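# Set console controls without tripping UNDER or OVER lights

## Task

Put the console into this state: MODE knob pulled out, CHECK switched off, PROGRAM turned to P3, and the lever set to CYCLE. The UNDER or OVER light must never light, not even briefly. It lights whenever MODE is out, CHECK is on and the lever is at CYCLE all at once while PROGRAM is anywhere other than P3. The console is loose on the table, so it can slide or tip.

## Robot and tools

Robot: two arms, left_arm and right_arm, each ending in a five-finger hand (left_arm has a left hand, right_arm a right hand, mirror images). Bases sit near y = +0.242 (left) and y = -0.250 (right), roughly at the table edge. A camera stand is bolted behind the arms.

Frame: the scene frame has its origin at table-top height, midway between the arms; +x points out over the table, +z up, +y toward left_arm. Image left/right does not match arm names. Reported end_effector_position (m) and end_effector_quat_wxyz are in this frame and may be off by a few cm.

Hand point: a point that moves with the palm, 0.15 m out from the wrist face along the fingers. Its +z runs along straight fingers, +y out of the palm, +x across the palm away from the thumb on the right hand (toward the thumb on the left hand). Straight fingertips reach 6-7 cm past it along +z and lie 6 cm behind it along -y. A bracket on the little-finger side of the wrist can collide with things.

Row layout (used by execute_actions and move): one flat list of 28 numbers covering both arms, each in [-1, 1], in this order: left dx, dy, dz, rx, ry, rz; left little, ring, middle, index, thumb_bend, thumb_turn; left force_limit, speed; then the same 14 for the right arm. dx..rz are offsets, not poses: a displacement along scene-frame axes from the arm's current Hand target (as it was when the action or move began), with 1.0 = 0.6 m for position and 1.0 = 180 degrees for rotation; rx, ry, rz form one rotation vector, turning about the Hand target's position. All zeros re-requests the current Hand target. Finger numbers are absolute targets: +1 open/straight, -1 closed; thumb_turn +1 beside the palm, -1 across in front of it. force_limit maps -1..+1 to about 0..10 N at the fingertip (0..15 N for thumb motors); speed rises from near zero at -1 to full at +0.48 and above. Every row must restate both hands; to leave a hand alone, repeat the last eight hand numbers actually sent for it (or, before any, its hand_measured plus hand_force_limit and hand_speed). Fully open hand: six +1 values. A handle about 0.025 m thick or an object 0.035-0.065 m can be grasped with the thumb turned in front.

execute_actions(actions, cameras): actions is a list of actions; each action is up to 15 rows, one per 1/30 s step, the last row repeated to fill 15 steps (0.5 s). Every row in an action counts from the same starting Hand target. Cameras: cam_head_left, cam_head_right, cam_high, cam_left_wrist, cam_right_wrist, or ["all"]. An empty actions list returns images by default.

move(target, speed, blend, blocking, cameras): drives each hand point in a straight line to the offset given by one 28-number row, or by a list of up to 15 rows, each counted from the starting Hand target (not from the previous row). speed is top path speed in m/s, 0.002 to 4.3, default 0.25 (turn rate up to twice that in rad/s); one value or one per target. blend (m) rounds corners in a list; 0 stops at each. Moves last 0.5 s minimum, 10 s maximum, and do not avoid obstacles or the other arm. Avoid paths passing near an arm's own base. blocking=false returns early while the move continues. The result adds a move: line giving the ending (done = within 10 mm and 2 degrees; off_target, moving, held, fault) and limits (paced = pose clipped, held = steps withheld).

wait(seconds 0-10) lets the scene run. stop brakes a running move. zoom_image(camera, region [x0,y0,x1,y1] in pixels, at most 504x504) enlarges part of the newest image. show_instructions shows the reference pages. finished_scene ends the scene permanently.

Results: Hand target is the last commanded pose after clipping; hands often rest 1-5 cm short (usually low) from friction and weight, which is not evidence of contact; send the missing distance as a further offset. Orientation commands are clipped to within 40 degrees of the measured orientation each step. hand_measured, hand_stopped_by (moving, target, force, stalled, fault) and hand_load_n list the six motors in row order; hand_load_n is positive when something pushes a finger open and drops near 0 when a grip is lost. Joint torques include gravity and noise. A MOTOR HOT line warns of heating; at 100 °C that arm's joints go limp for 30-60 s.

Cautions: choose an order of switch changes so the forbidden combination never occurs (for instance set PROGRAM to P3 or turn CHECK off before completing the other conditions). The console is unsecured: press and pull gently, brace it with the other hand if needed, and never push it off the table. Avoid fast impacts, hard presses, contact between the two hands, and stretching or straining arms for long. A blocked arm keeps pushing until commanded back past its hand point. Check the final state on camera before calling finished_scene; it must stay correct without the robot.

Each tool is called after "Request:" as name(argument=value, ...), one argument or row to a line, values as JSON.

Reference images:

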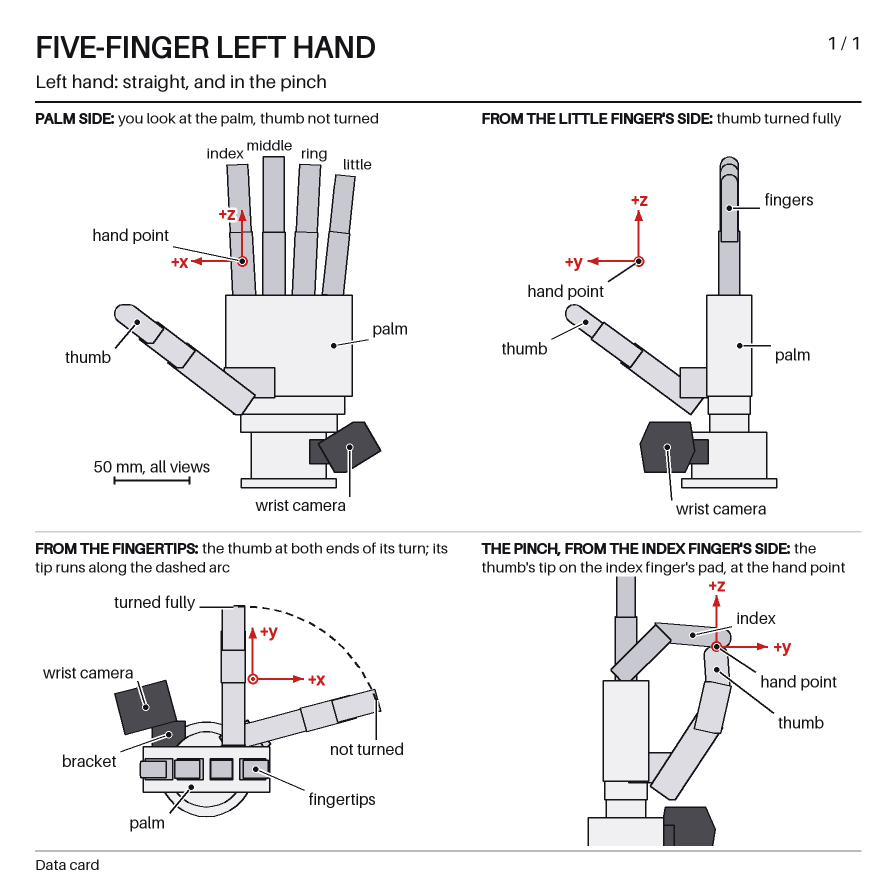

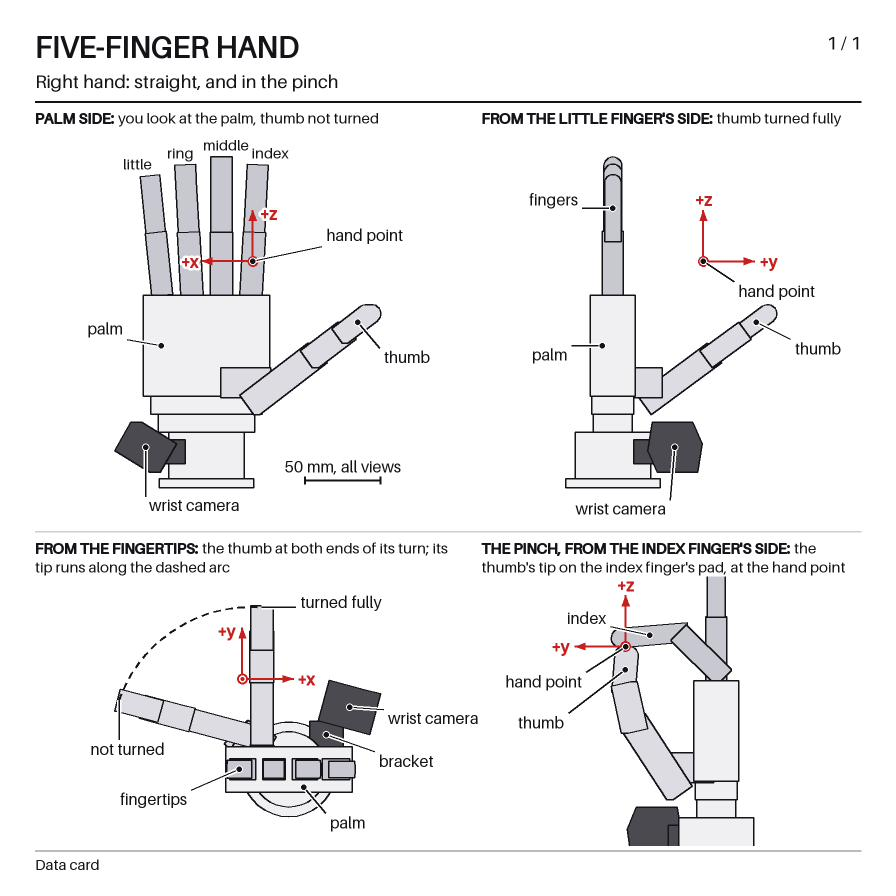

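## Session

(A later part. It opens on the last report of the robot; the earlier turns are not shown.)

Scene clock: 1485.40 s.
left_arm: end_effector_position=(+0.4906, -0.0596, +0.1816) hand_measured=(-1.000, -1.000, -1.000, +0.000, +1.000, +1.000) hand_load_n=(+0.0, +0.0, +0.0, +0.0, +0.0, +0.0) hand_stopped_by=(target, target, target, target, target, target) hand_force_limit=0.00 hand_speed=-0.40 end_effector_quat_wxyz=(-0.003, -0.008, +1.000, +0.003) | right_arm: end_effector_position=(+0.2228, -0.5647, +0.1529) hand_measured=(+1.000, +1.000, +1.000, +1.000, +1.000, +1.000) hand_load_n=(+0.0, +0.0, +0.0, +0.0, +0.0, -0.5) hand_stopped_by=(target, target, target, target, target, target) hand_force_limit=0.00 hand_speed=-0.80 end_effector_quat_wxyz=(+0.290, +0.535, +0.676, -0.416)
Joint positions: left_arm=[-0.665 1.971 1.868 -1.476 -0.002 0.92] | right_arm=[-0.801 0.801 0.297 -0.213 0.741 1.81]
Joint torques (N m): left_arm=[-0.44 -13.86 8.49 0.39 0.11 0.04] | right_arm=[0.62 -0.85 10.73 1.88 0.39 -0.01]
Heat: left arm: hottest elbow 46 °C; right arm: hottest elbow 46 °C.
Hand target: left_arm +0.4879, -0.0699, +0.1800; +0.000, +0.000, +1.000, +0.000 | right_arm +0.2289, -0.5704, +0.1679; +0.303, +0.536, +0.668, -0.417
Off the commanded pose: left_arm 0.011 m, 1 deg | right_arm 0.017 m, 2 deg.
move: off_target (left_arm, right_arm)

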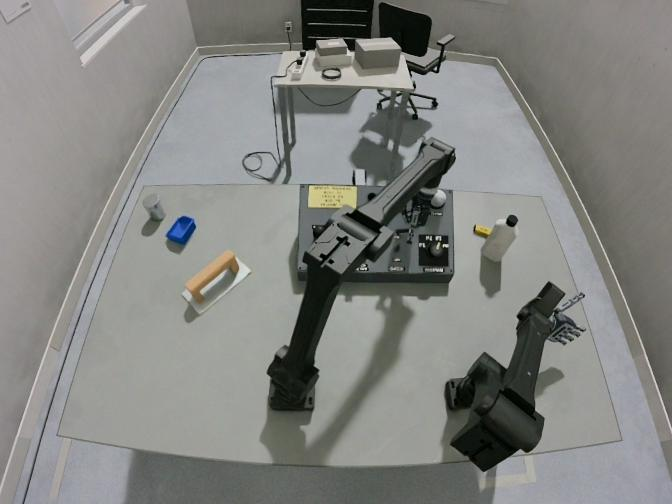

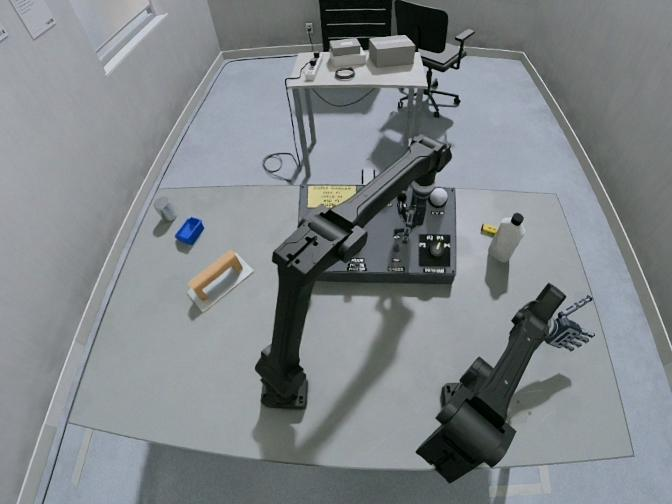

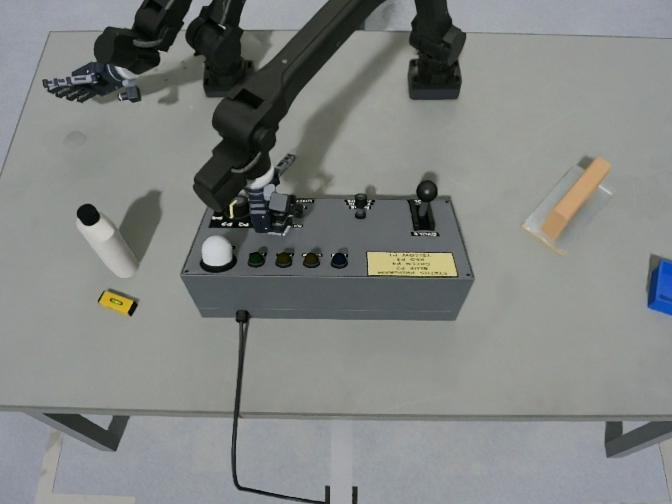

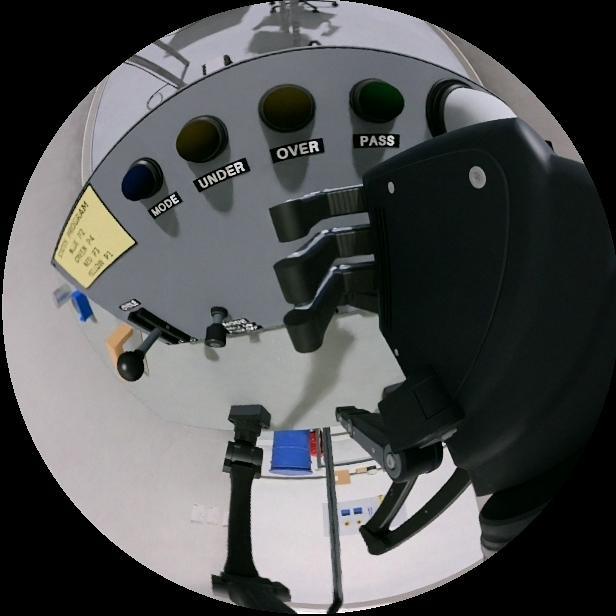

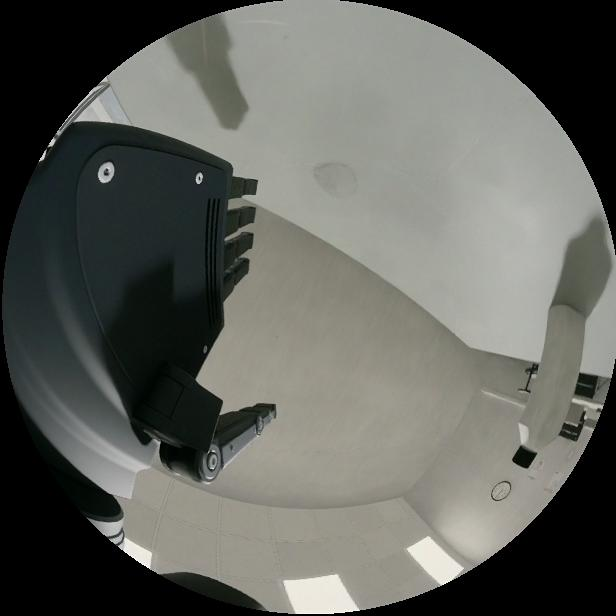

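Request:
move(
  target=[-0.0165,0,-0.0333,0,0,0,-1,-1,-1,0,1,1,0,-0.4,0,0,0,0,0,0,1,1,1,1,1,1,0,-0.8],
  speed=0.06,
  cameras=["cam_head_left","cam_head_right","cam_high"],
)

Request:
zoom_image(
  camera="cam_head_left",
  region=[370, 210, 440, 270],
)

Request:
zoom_image(
  camera="cam_head_right",
  region=[370, 210, 440, 270],
)

Scene clock: 1500.80 s.
left_arm: end_effector_position=(+0.4819, -0.0606, +0.1550) hand_measured=(-1.000, -1.000, -1.000, +0.000, +1.000, +1.000) hand_load_n=(+0.0, +0.0, +0.0, +0.0, +0.0, +0.0) hand_stopped_by=(target, target, target, target, target, target) hand_force_limit=0.00 hand_speed=-0.40 end_effector_quat_wxyz=(-0.007, -0.003, +1.000, +0.007) | right_arm: end_effector_position=(+0.2228, -0.5647, +0.1529) hand_measured=(+1.000, +1.000, +1.000, +1.000, +1.000, +1.000) hand_load_n=(+0.0, +0.0, +0.0, +0.0, +0.0, +0.0) hand_stopped_by=(target, target, target, target, target, target) hand_force_limit=0.00 hand_speed=-0.80 end_effector_quat_wxyz=(+0.290, +0.535, +0.676, -0.416)
Joint positions: left_arm=[-0.676 1.971 1.796 -1.415 -0.002 0.92] | right_arm=[-0.801 0.801 0.297 -0.213 0.741 1.81]
Joint torques (N m): left_arm=[-0.5 -15.03 7.95 0.34 0.11 -0.04] | right_arm=[0.79 -1.2 10.78 1.83 0.39 0]
Heat: left arm: hottest elbow 46 °C; right arm: hottest elbow 46 °C.
Hand target: left_arm +0.4780, -0.0700, +0.1600; +0.001, +0.000, +1.000, +0.000 | right_arm +0.2289, -0.5704, +0.1679; +0.303, +0.536, +0.668, -0.417
Off the commanded pose: left_arm 0.011 m, 1 deg | right_arm 0.017 m, 2 deg.
move: off_target (left_arm, right_arm)
Images, in order (width x height): cam_head_left 672x504, cam_head_right 672x504, cam_high 672x504.

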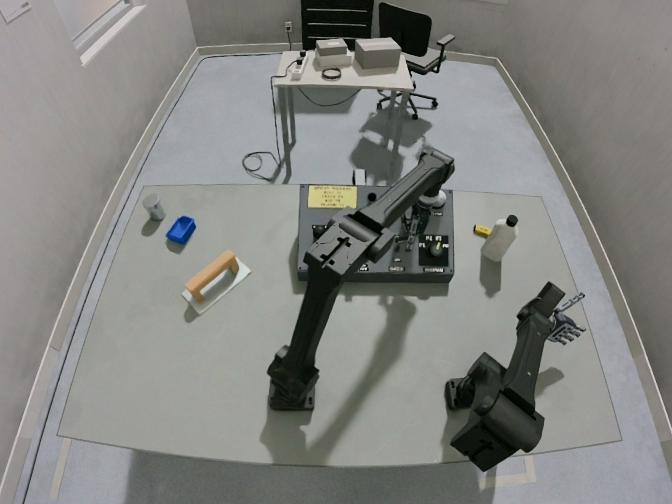

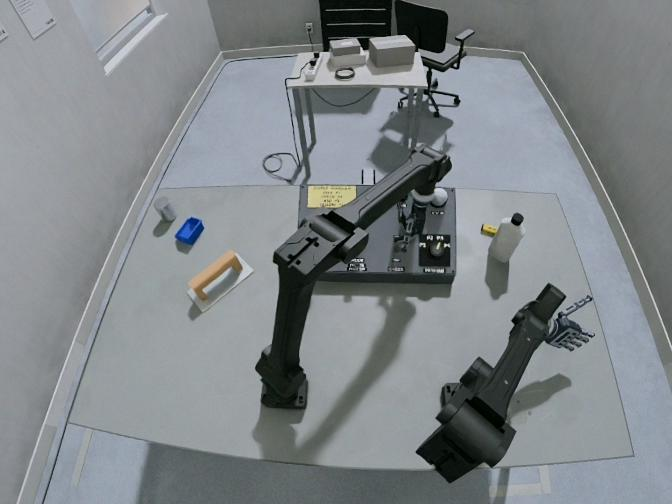

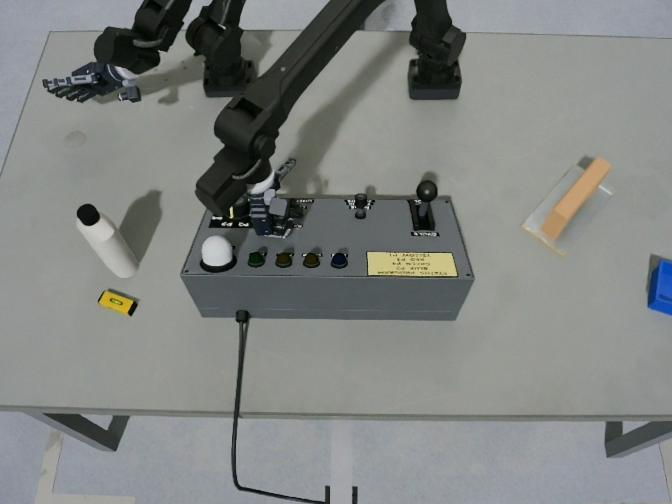

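Scaled by 7.200.

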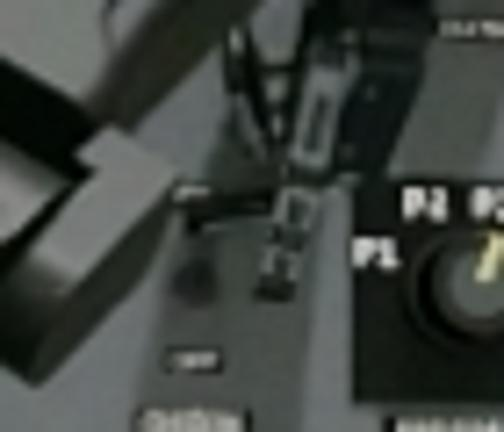

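Scaled by 7.200.

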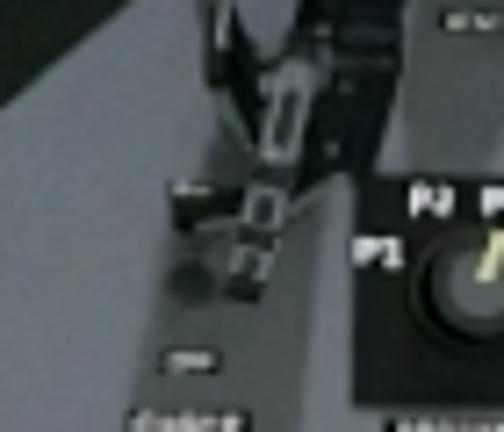

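Request:
move(
  target=[
    [-0.0133,0.02,-0.0117,0,0,0,-1,-1,-1,0,1,1,0,-0.4,0,0,0,0,0,0,1,1,1,1,1,1,0,-0.8],
    [-0.055,0.02,-0.025,0,0,0,-1,-1,-1,0,1,1,0,-0.4,0,0,0,0,0,0,1,1,1,1,1,1,0,-0.8],
  ],
  speed=0.05,
  blend=[0.005,0],
  cameras=["cam_head_left","cam_head_right","cam_high"],
)

Request:
zoom_image(
  camera="cam_head_left",
  region=[370, 210, 440, 270],
)

Request:
zoom_image(
  camera="cam_head_right",
  region=[370, 210, 440, 270],
)

Scene clock: 1514.87 s.
left_arm: end_effector_position=(+0.4712, -0.0496, +0.1414) hand_measured=(-1.000, -1.000, -1.000, +0.000, +1.000, +1.000) hand_load_n=(+0.5, +0.0, +0.0, +0.0, +0.0, +0.0) hand_stopped_by=(target, target, target, target, target, target) hand_force_limit=0.00 hand_speed=-0.40 end_effector_quat_wxyz=(+0.017, -0.002, +1.000, -0.003) | right_arm: end_effector_position=(+0.2228, -0.5647, +0.1529) hand_measured=(+1.000, +1.000, +1.000, +1.000, +1.000, +1.000) hand_load_n=(+0.0, +0.0, +0.0, +0.0, +0.0, -0.5) hand_stopped_by=(target, target, target, target, target, target) hand_force_limit=0.00 hand_speed=-0.80 end_effector_quat_wxyz=(+0.290, +0.535, +0.676, -0.416)
Joint positions: left_arm=[-0.677 1.901 1.659 -1.298 -0.016 0.92] | right_arm=[-0.801 0.801 0.297 -0.213 0.741 1.81]
Joint torques (N m): left_arm=[-1.9 -13.68 5.98 -0.8 0.59 -0.17] | right_arm=[0.91 -1.14 10.7 1.78 0.39 -0.01]
Heat: left arm: hottest elbow 45 °C; right arm: hottest elbow 46 °C.
Hand target: left_arm +0.4451, -0.0580, +0.1450; +0.001, +0.000, +1.000, +0.000 | right_arm +0.2289, -0.5704, +0.1679; +0.303, +0.536, +0.668, -0.417
Off the commanded pose: left_arm 0.028 m, 2 deg | right_arm 0.017 m, 2 deg.
move: off_target (left_arm, right_arm)
Images, in order (width x height): cam_head_left 672x504, cam_head_right 672x504, cam_high 672x504.

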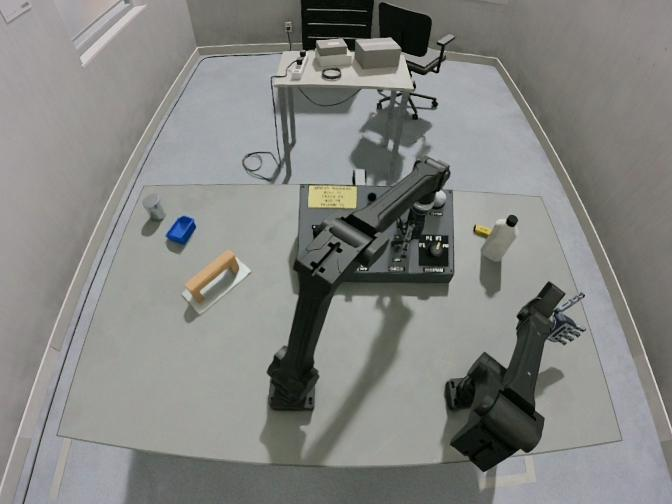

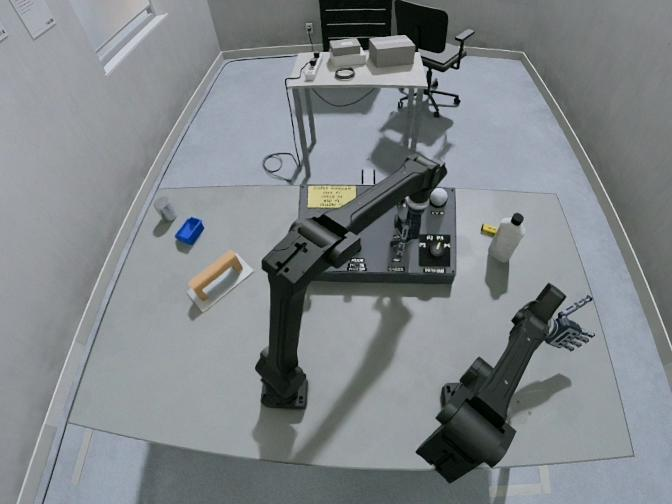

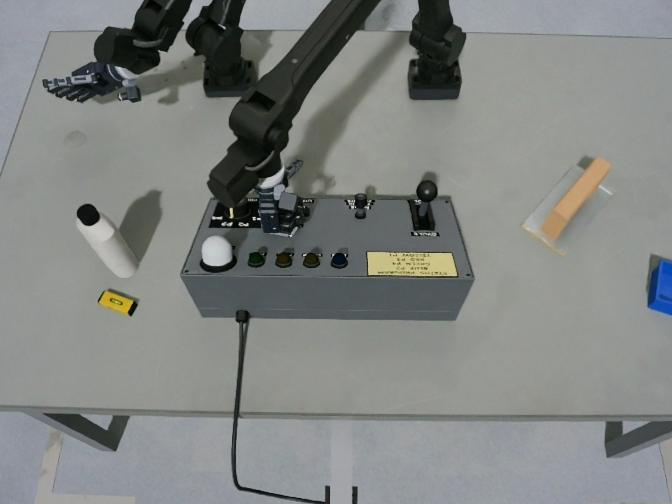

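Scaled by 7.200.

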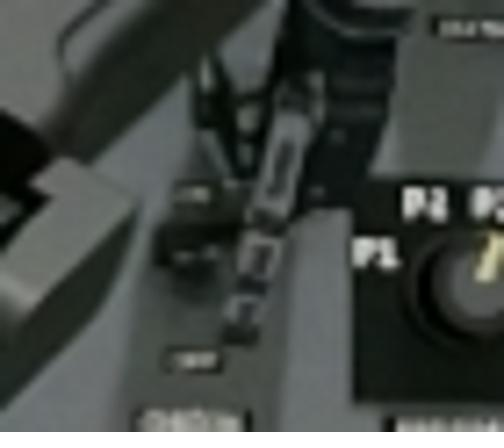

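Scaled by 7.200.

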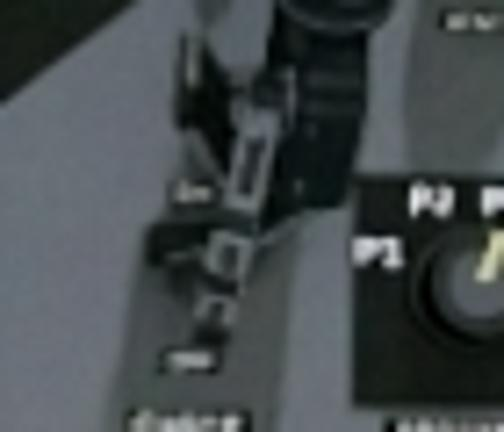

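Request:
move(
  target=[-0.02,0.0,0.02,0,0,0,-1,-1,-1,0,1,1,0,-0.4,0,0,0,0,0,0,1,1,1,1,1,1,0,-0.8],
  speed=0.04,
  cameras=[],
)

Scene clock: 1528.87 s.
left_arm: end_effector_position=(+0.4684, -0.0451, +0.1495) hand_measured=(-1.000, -1.000, -1.000, +0.000, +1.000, +1.000) hand_load_n=(+0.0, +0.0, +0.0, +0.0, +0.0, +0.0) hand_stopped_by=(target, target, target, target, target, target) hand_force_limit=0.00 hand_speed=-0.40 end_effector_quat_wxyz=(+0.024, -0.003, +1.000, -0.002) | right_arm: end_effector_position=(+0.2228, -0.5647, +0.1529) hand_measured=(+1.000, +1.000, +1.000, +1.000, +1.000, +1.000) hand_load_n=(+0.0, +0.0, +0.0, +0.0, +0.0, -0.5) hand_stopped_by=(target, target, target, target, target, target) hand_force_limit=0.00 hand_speed=-0.80 end_effector_quat_wxyz=(+0.290, +0.535, +0.676, -0.416)
Joint positions: left_arm=[-0.677 1.875 1.643 -1.298 -0.026 0.92] | right_arm=[-0.801 0.801 0.297 -0.213 0.741 1.81]
Joint torques (N m): left_arm=[-2.78 -13.45 6.22 -1.4 0.93 -0.28] | right_arm=[0.62 -1.2 10.7 1.83 0.39 -0.01]
Heat: left arm: hottest elbow 44 °C; right arm: hottest elbow 46 °C.
Hand target: left_arm +0.4331, -0.0580, +0.1569; +0.001, +0.000, +1.000, +0.000 | right_arm +0.2289, -0.5704, +0.1679; +0.303, +0.536, +0.668, -0.417
Off the commanded pose: left_arm 0.038 m, 3 deg | right_arm 0.017 m, 2 deg.
move: off_target (left_arm, right_arm)
No camera images: "cameras" was empty.

Request:
move(
  target=[-0.03,-0.01,0.0,0,0,0,-1,-1,-1,0,1,1,0,-0.4,0,0,0,0,0,0,1,1,1,1,1,1,0,-0.8],
  speed=0.04,
  cameras=["cam_head_right","cam_high"],
)

Request:
zoom_image(
  camera="cam_head_right",
  region=[370, 210, 440, 270],
)

Scene clock: 1535.17 s.
left_arm: end_effector_position=(+0.4168, -0.0627, +0.1461) hand_measured=(-1.000, -1.000, -1.000, +0.000, +1.000, +1.000) hand_load_n=(+0.0, +0.0, +0.0, +0.0, +0.0, +0.0) hand_stopped_by=(target, target, target, target, target, target) hand_force_limit=0.00 hand_speed=-0.40 end_effector_quat_wxyz=(-0.006, +0.005, +1.000, +0.006) | right_arm: end_effector_position=(+0.2228, -0.5647, +0.1529) hand_measured=(+1.000, +1.000, +1.000, +1.000, +1.000, +1.000) hand_load_n=(+0.0, +0.0, +0.0, +0.0, +0.0, -0.5) hand_stopped_by=(target, target, target, target, target, target) hand_force_limit=0.00 hand_speed=-0.80 end_effector_quat_wxyz=(+0.290, +0.535, +0.676, -0.416)
Joint positions: left_arm=[-0.751 1.843 1.58 -1.324 -0.001 0.861] | right_arm=[-0.801 0.801 0.297 -0.213 0.741 1.81]
Joint torques (N m): left_arm=[0.26 -14.27 8.28 -0.12 0.11 -0.06] | right_arm=[0.5 -1.38 10.71 1.8 0.41 -0.01]
Heat: left arm: hottest elbow 43 °C; right arm: hottest elbow 46 °C.
Hand target: left_arm +0.4150, -0.0639, +0.1570; +0.000, +0.000, +1.000, +0.000 | right_arm +0.2289, -0.5704, +0.1679; +0.303, +0.536, +0.668, -0.417
Off the commanded pose: left_arm 0.011 m, 1 deg | right_arm 0.017 m, 2 deg.
move: off_target (left_arm, right_arm)
Images, in order (width x height): cam_head_right 672x504, cam_high 672x504.

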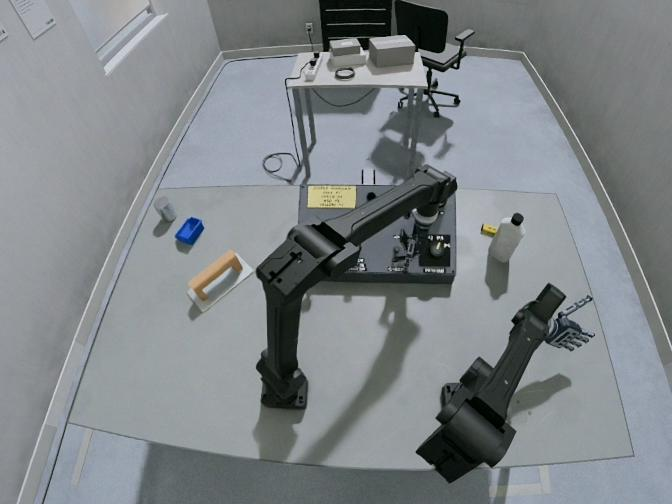

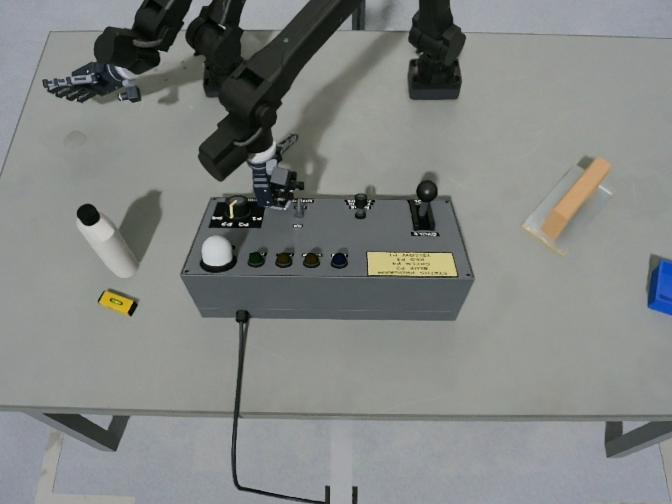

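Scaled by 7.200.

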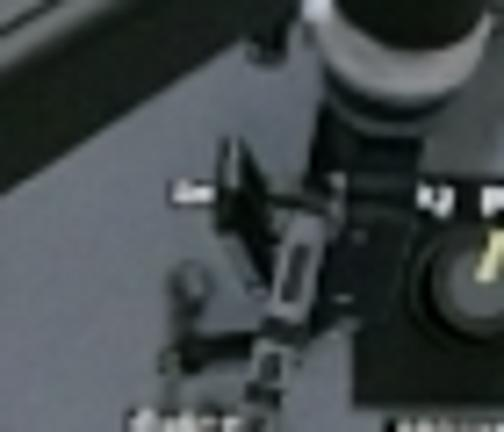

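Request:
zoom_image(
  camera="cam_high",
  region=[265, 165, 335, 235],
)

Scaled by 7.200.

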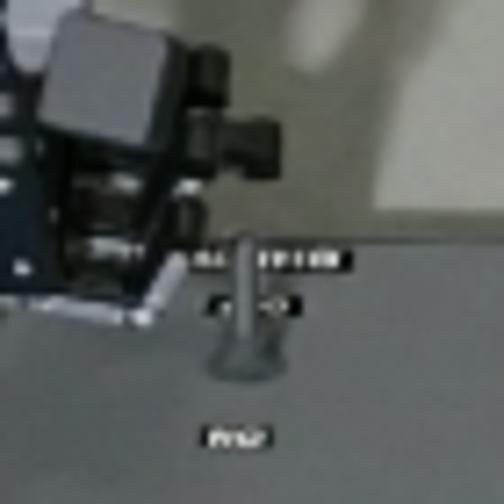

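Request:
move(
  target=[
    [-0.04,0,0.03,0,0,0,-1,-1,-1,0,1,1,0,-0.4,0,0,0,0,0,0,1,1,1,1,1,1,0,-0.8],
    [-0.06,0,0.2,0,0,0,-1,-1,-1,0,1,1,0,-0.4,0,0,0,0,0,0,1,1,1,1,1,1,0,-0.8],
  ],
  speed=0.12,
  blend=[0.015,0],
  cameras=["all"],
)

Request:
zoom_image(
  camera="cam_high",
  region=[265, 165, 335, 235],
)

Request:
zoom_image(
  camera="cam_head_right",
  region=[300, 180, 460, 290],
)

Scene clock: 1550.20 s.
left_arm: end_effector_position=(+0.3765, -0.0493, +0.2549) hand_measured=(-1.000, -1.000, -1.000, +0.000, +1.000, +1.000) hand_load_n=(+0.0, +0.0, +0.0, +0.0, +0.0, +0.0) hand_stopped_by=(target, target, target, target, target, target) hand_force_limit=0.00 hand_speed=-0.40 end_effector_quat_wxyz=(-0.020, -0.002, +1.000, +0.019) | right_arm: end_effector_position=(+0.2228, -0.5647, +0.1529) hand_measured=(+1.000, +1.000, +1.000, +1.000, +1.000, +1.000) hand_load_n=(+0.0, +0.0, +0.0, +0.0, +0.0, +0.0) hand_stopped_by=(target, target, target, target, target, target) hand_force_limit=0.00 hand_speed=-0.80 end_effector_quat_wxyz=(+0.290, +0.535, +0.676, -0.416)
Joint positions: left_arm=[-0.781 1.727 1.699 -1.598 -0.001 0.816] | right_arm=[-0.801 0.801 0.297 -0.213 0.741 1.81]
Joint torques (N m): left_arm=[-0.62 -11.34 13.03 -0.2 0.11 -0.05] | right_arm=[0.26 -1.03 10.76 1.81 0.4 -0.03]
Heat: left arm: hottest elbow 43 °C; right arm: hottest elbow 46 °C.
Hand target: left_arm +0.3790, -0.0639, +0.2769; +0.000, +0.000, +1.000, +0.000 | right_arm +0.2289, -0.5704, +0.1679; +0.303, +0.536, +0.668, -0.417
Off the commanded pose: left_arm 0.027 m, 3 deg | right_arm 0.017 m, 2 deg.
move: off_target (left_arm, right_arm)

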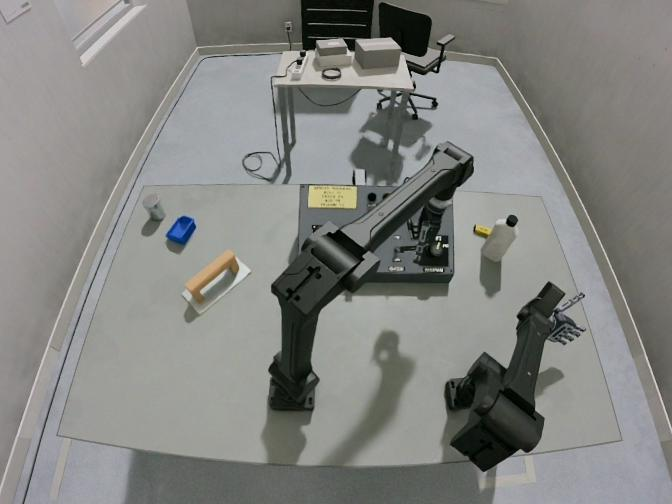

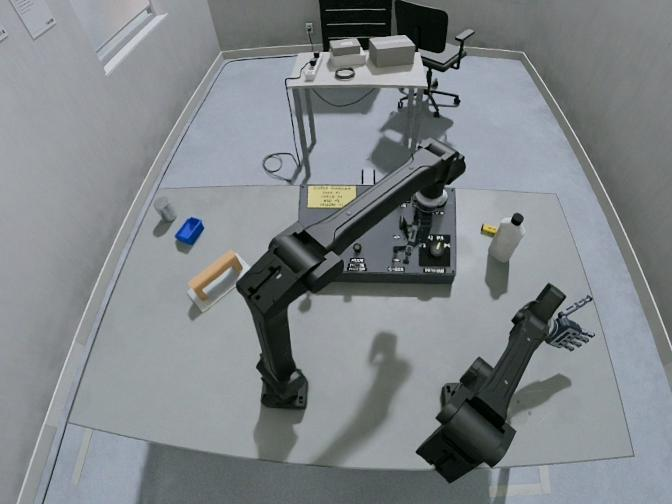

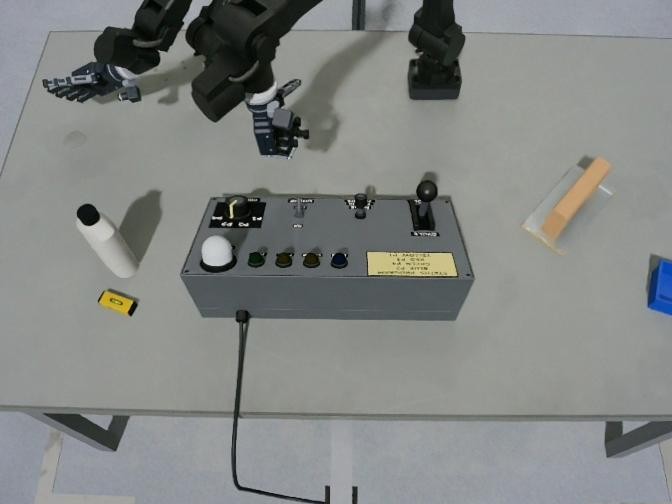

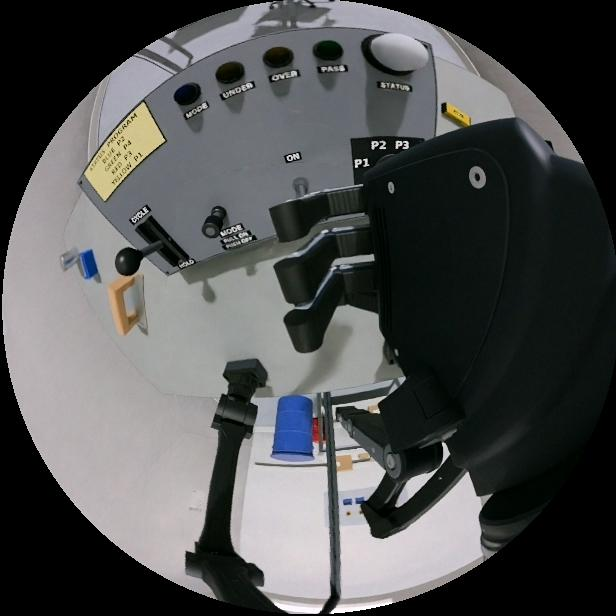

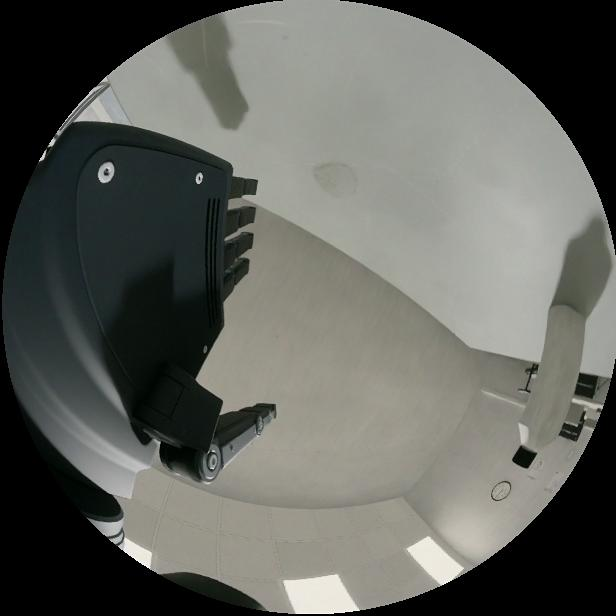

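Scaled by 7.200.

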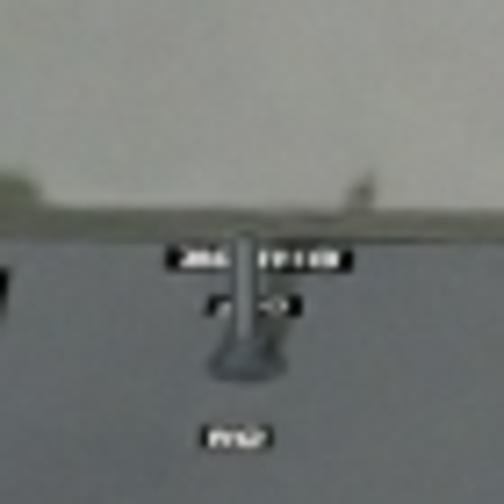

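Scaled by 3.150.

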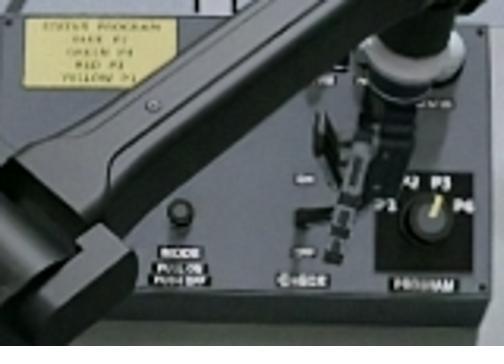

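Request:
zoom_image(
  camera="cam_left_wrist",
  region=[180, 190, 280, 260],
)

Request:
zoom_image(
  camera="cam_high",
  region=[335, 180, 395, 230],
)

Request:
zoom_image(
  camera="cam_head_right",
  region=[330, 230, 400, 280],
)

Scaled by 5.040 from the camera's 616x616 image, which has a finer 880x880 frame.

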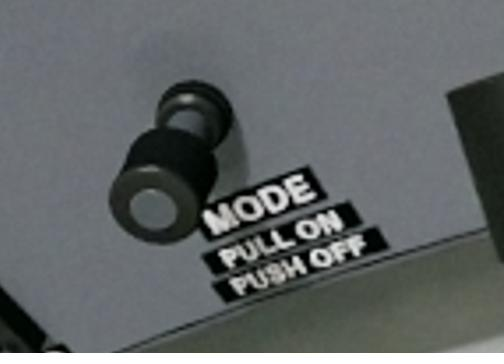

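Scaled by 8.400.

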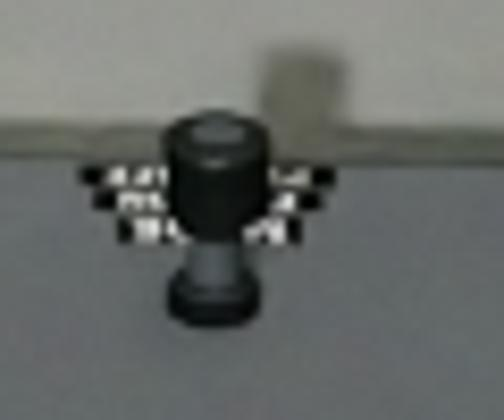

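Scaled by 7.200.

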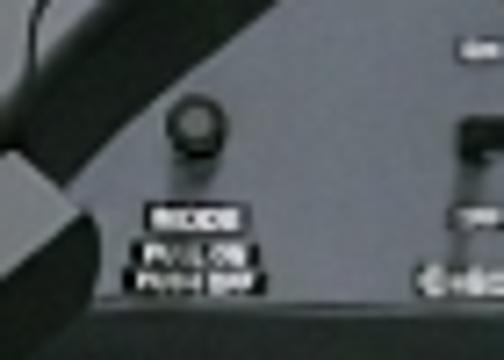

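Request:
move(
  target=[0.0767,0.1848,-0.04,-0.3889,-0.2984,0.3373,1,0.96,0.65,0.5,0.6,-1,0,-0.4,0,0,0,0,0,0,1,1,1,1,1,1,0,-0.8],
  speed=0.2,
  cameras=["all"],
)

Scene clock: 1690.27 s.
left_arm: end_effector_position=(+0.4217, +0.0437, +0.2457) hand_measured=(+1.000, +0.960, +0.650, +0.500, +0.600, -1.000) hand_load_n=(-0.5, +0.0, +0.0, +0.0, +0.5, +0.0) hand_stopped_by=(target, target, target, target, target, target) hand_force_limit=0.00 hand_speed=-0.40 end_effector_quat_wxyz=(+0.400, -0.452, +0.607, -0.517) | right_arm: end_effector_position=(+0.2228, -0.5647, +0.1529) hand_measured=(+1.000, +1.000, +1.000, +1.000, +1.000, +1.000) hand_load_n=(+0.0, +0.0, +0.0, +0.0, +0.0, +0.0) hand_stopped_by=(target, target, target, target, target, target) hand_force_limit=0.00 hand_speed=-0.80 end_effector_quat_wxyz=(+0.290, +0.535, +0.676, -0.416)
Joint positions: left_arm=[-0.525 0.87 0.455 0.266 -0.219 -0.015] | right_arm=[-0.801 0.801 0.297 -0.213 0.741 1.81]
Joint torques (N m): left_arm=[1.2 -2.08 9.11 2.13 -0.05 -0.01] | right_arm=[0.5 -1.08 10.71 1.83 0.39 -0.04]
Heat: left arm: hottest elbow 59 °C; right arm: hottest elbow 47 °C.
Hand target: left_arm +0.4250, +0.0469, +0.2528; +0.404, -0.456, +0.594, -0.525 | right_arm +0.2289, -0.5704, +0.1679; +0.303, +0.536, +0.668, -0.417
Off the commanded pose: left_arm 0.009 m, 2 deg | right_arm 0.017 m, 2 deg.
move: off_target (right_arm)

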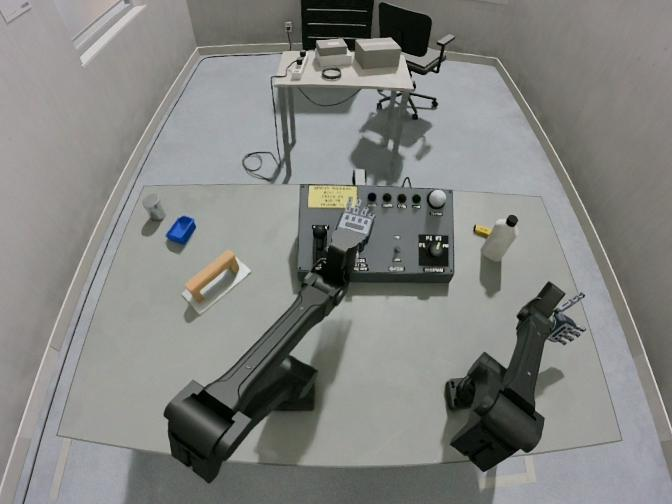

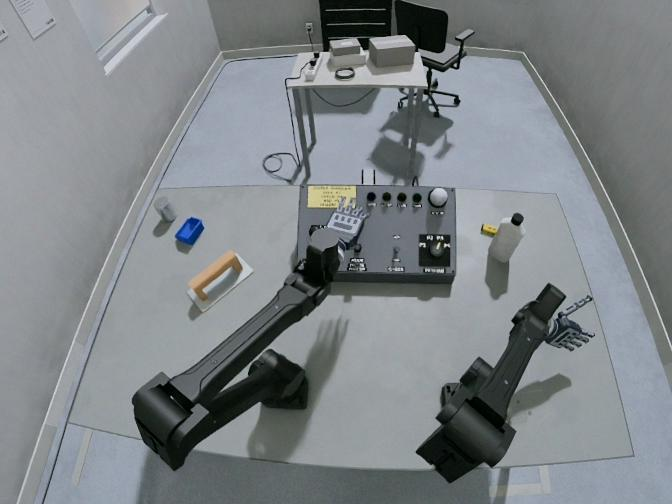

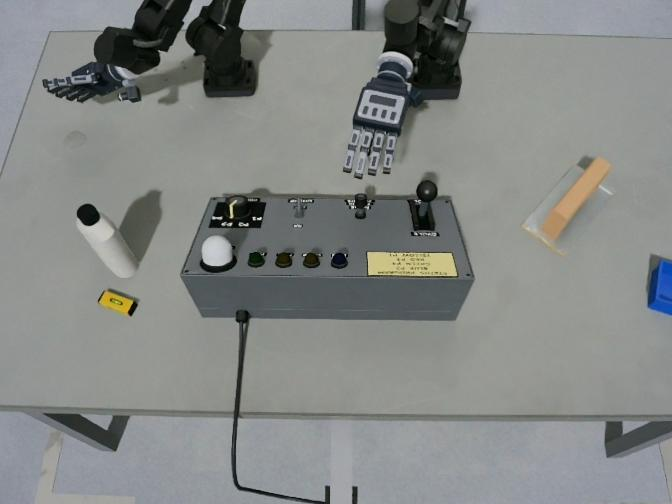

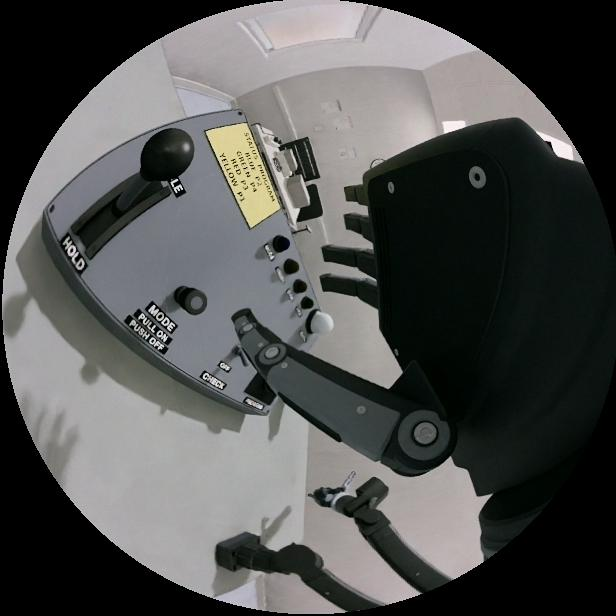

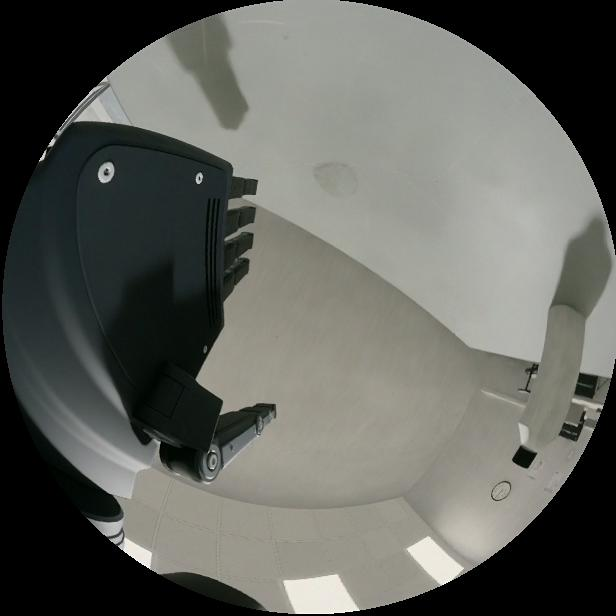

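Request:
zoom_image(
  camera="cam_left_wrist",
  region=[140, 220, 380, 400],
)

Request:
zoom_image(
  camera="cam_high",
  region=[330, 130, 450, 230],
)

Scaled by 2.100 from the camera's 616x616 image, which has a finer 880x880 frame.

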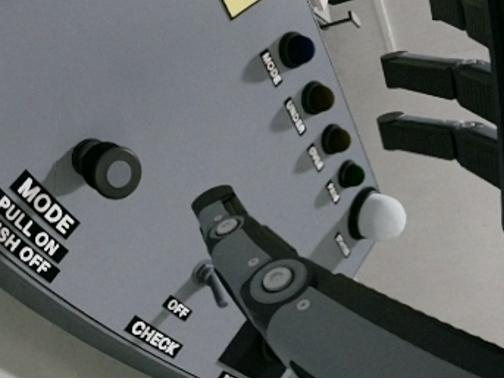

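Scaled by 4.200.

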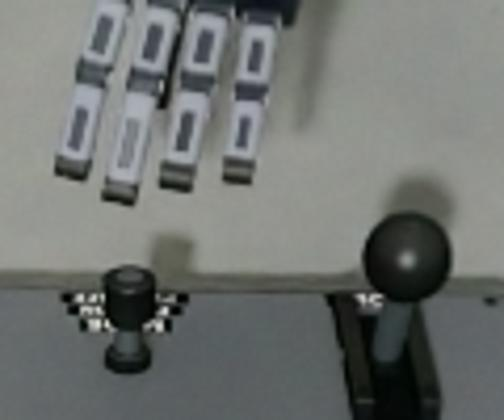

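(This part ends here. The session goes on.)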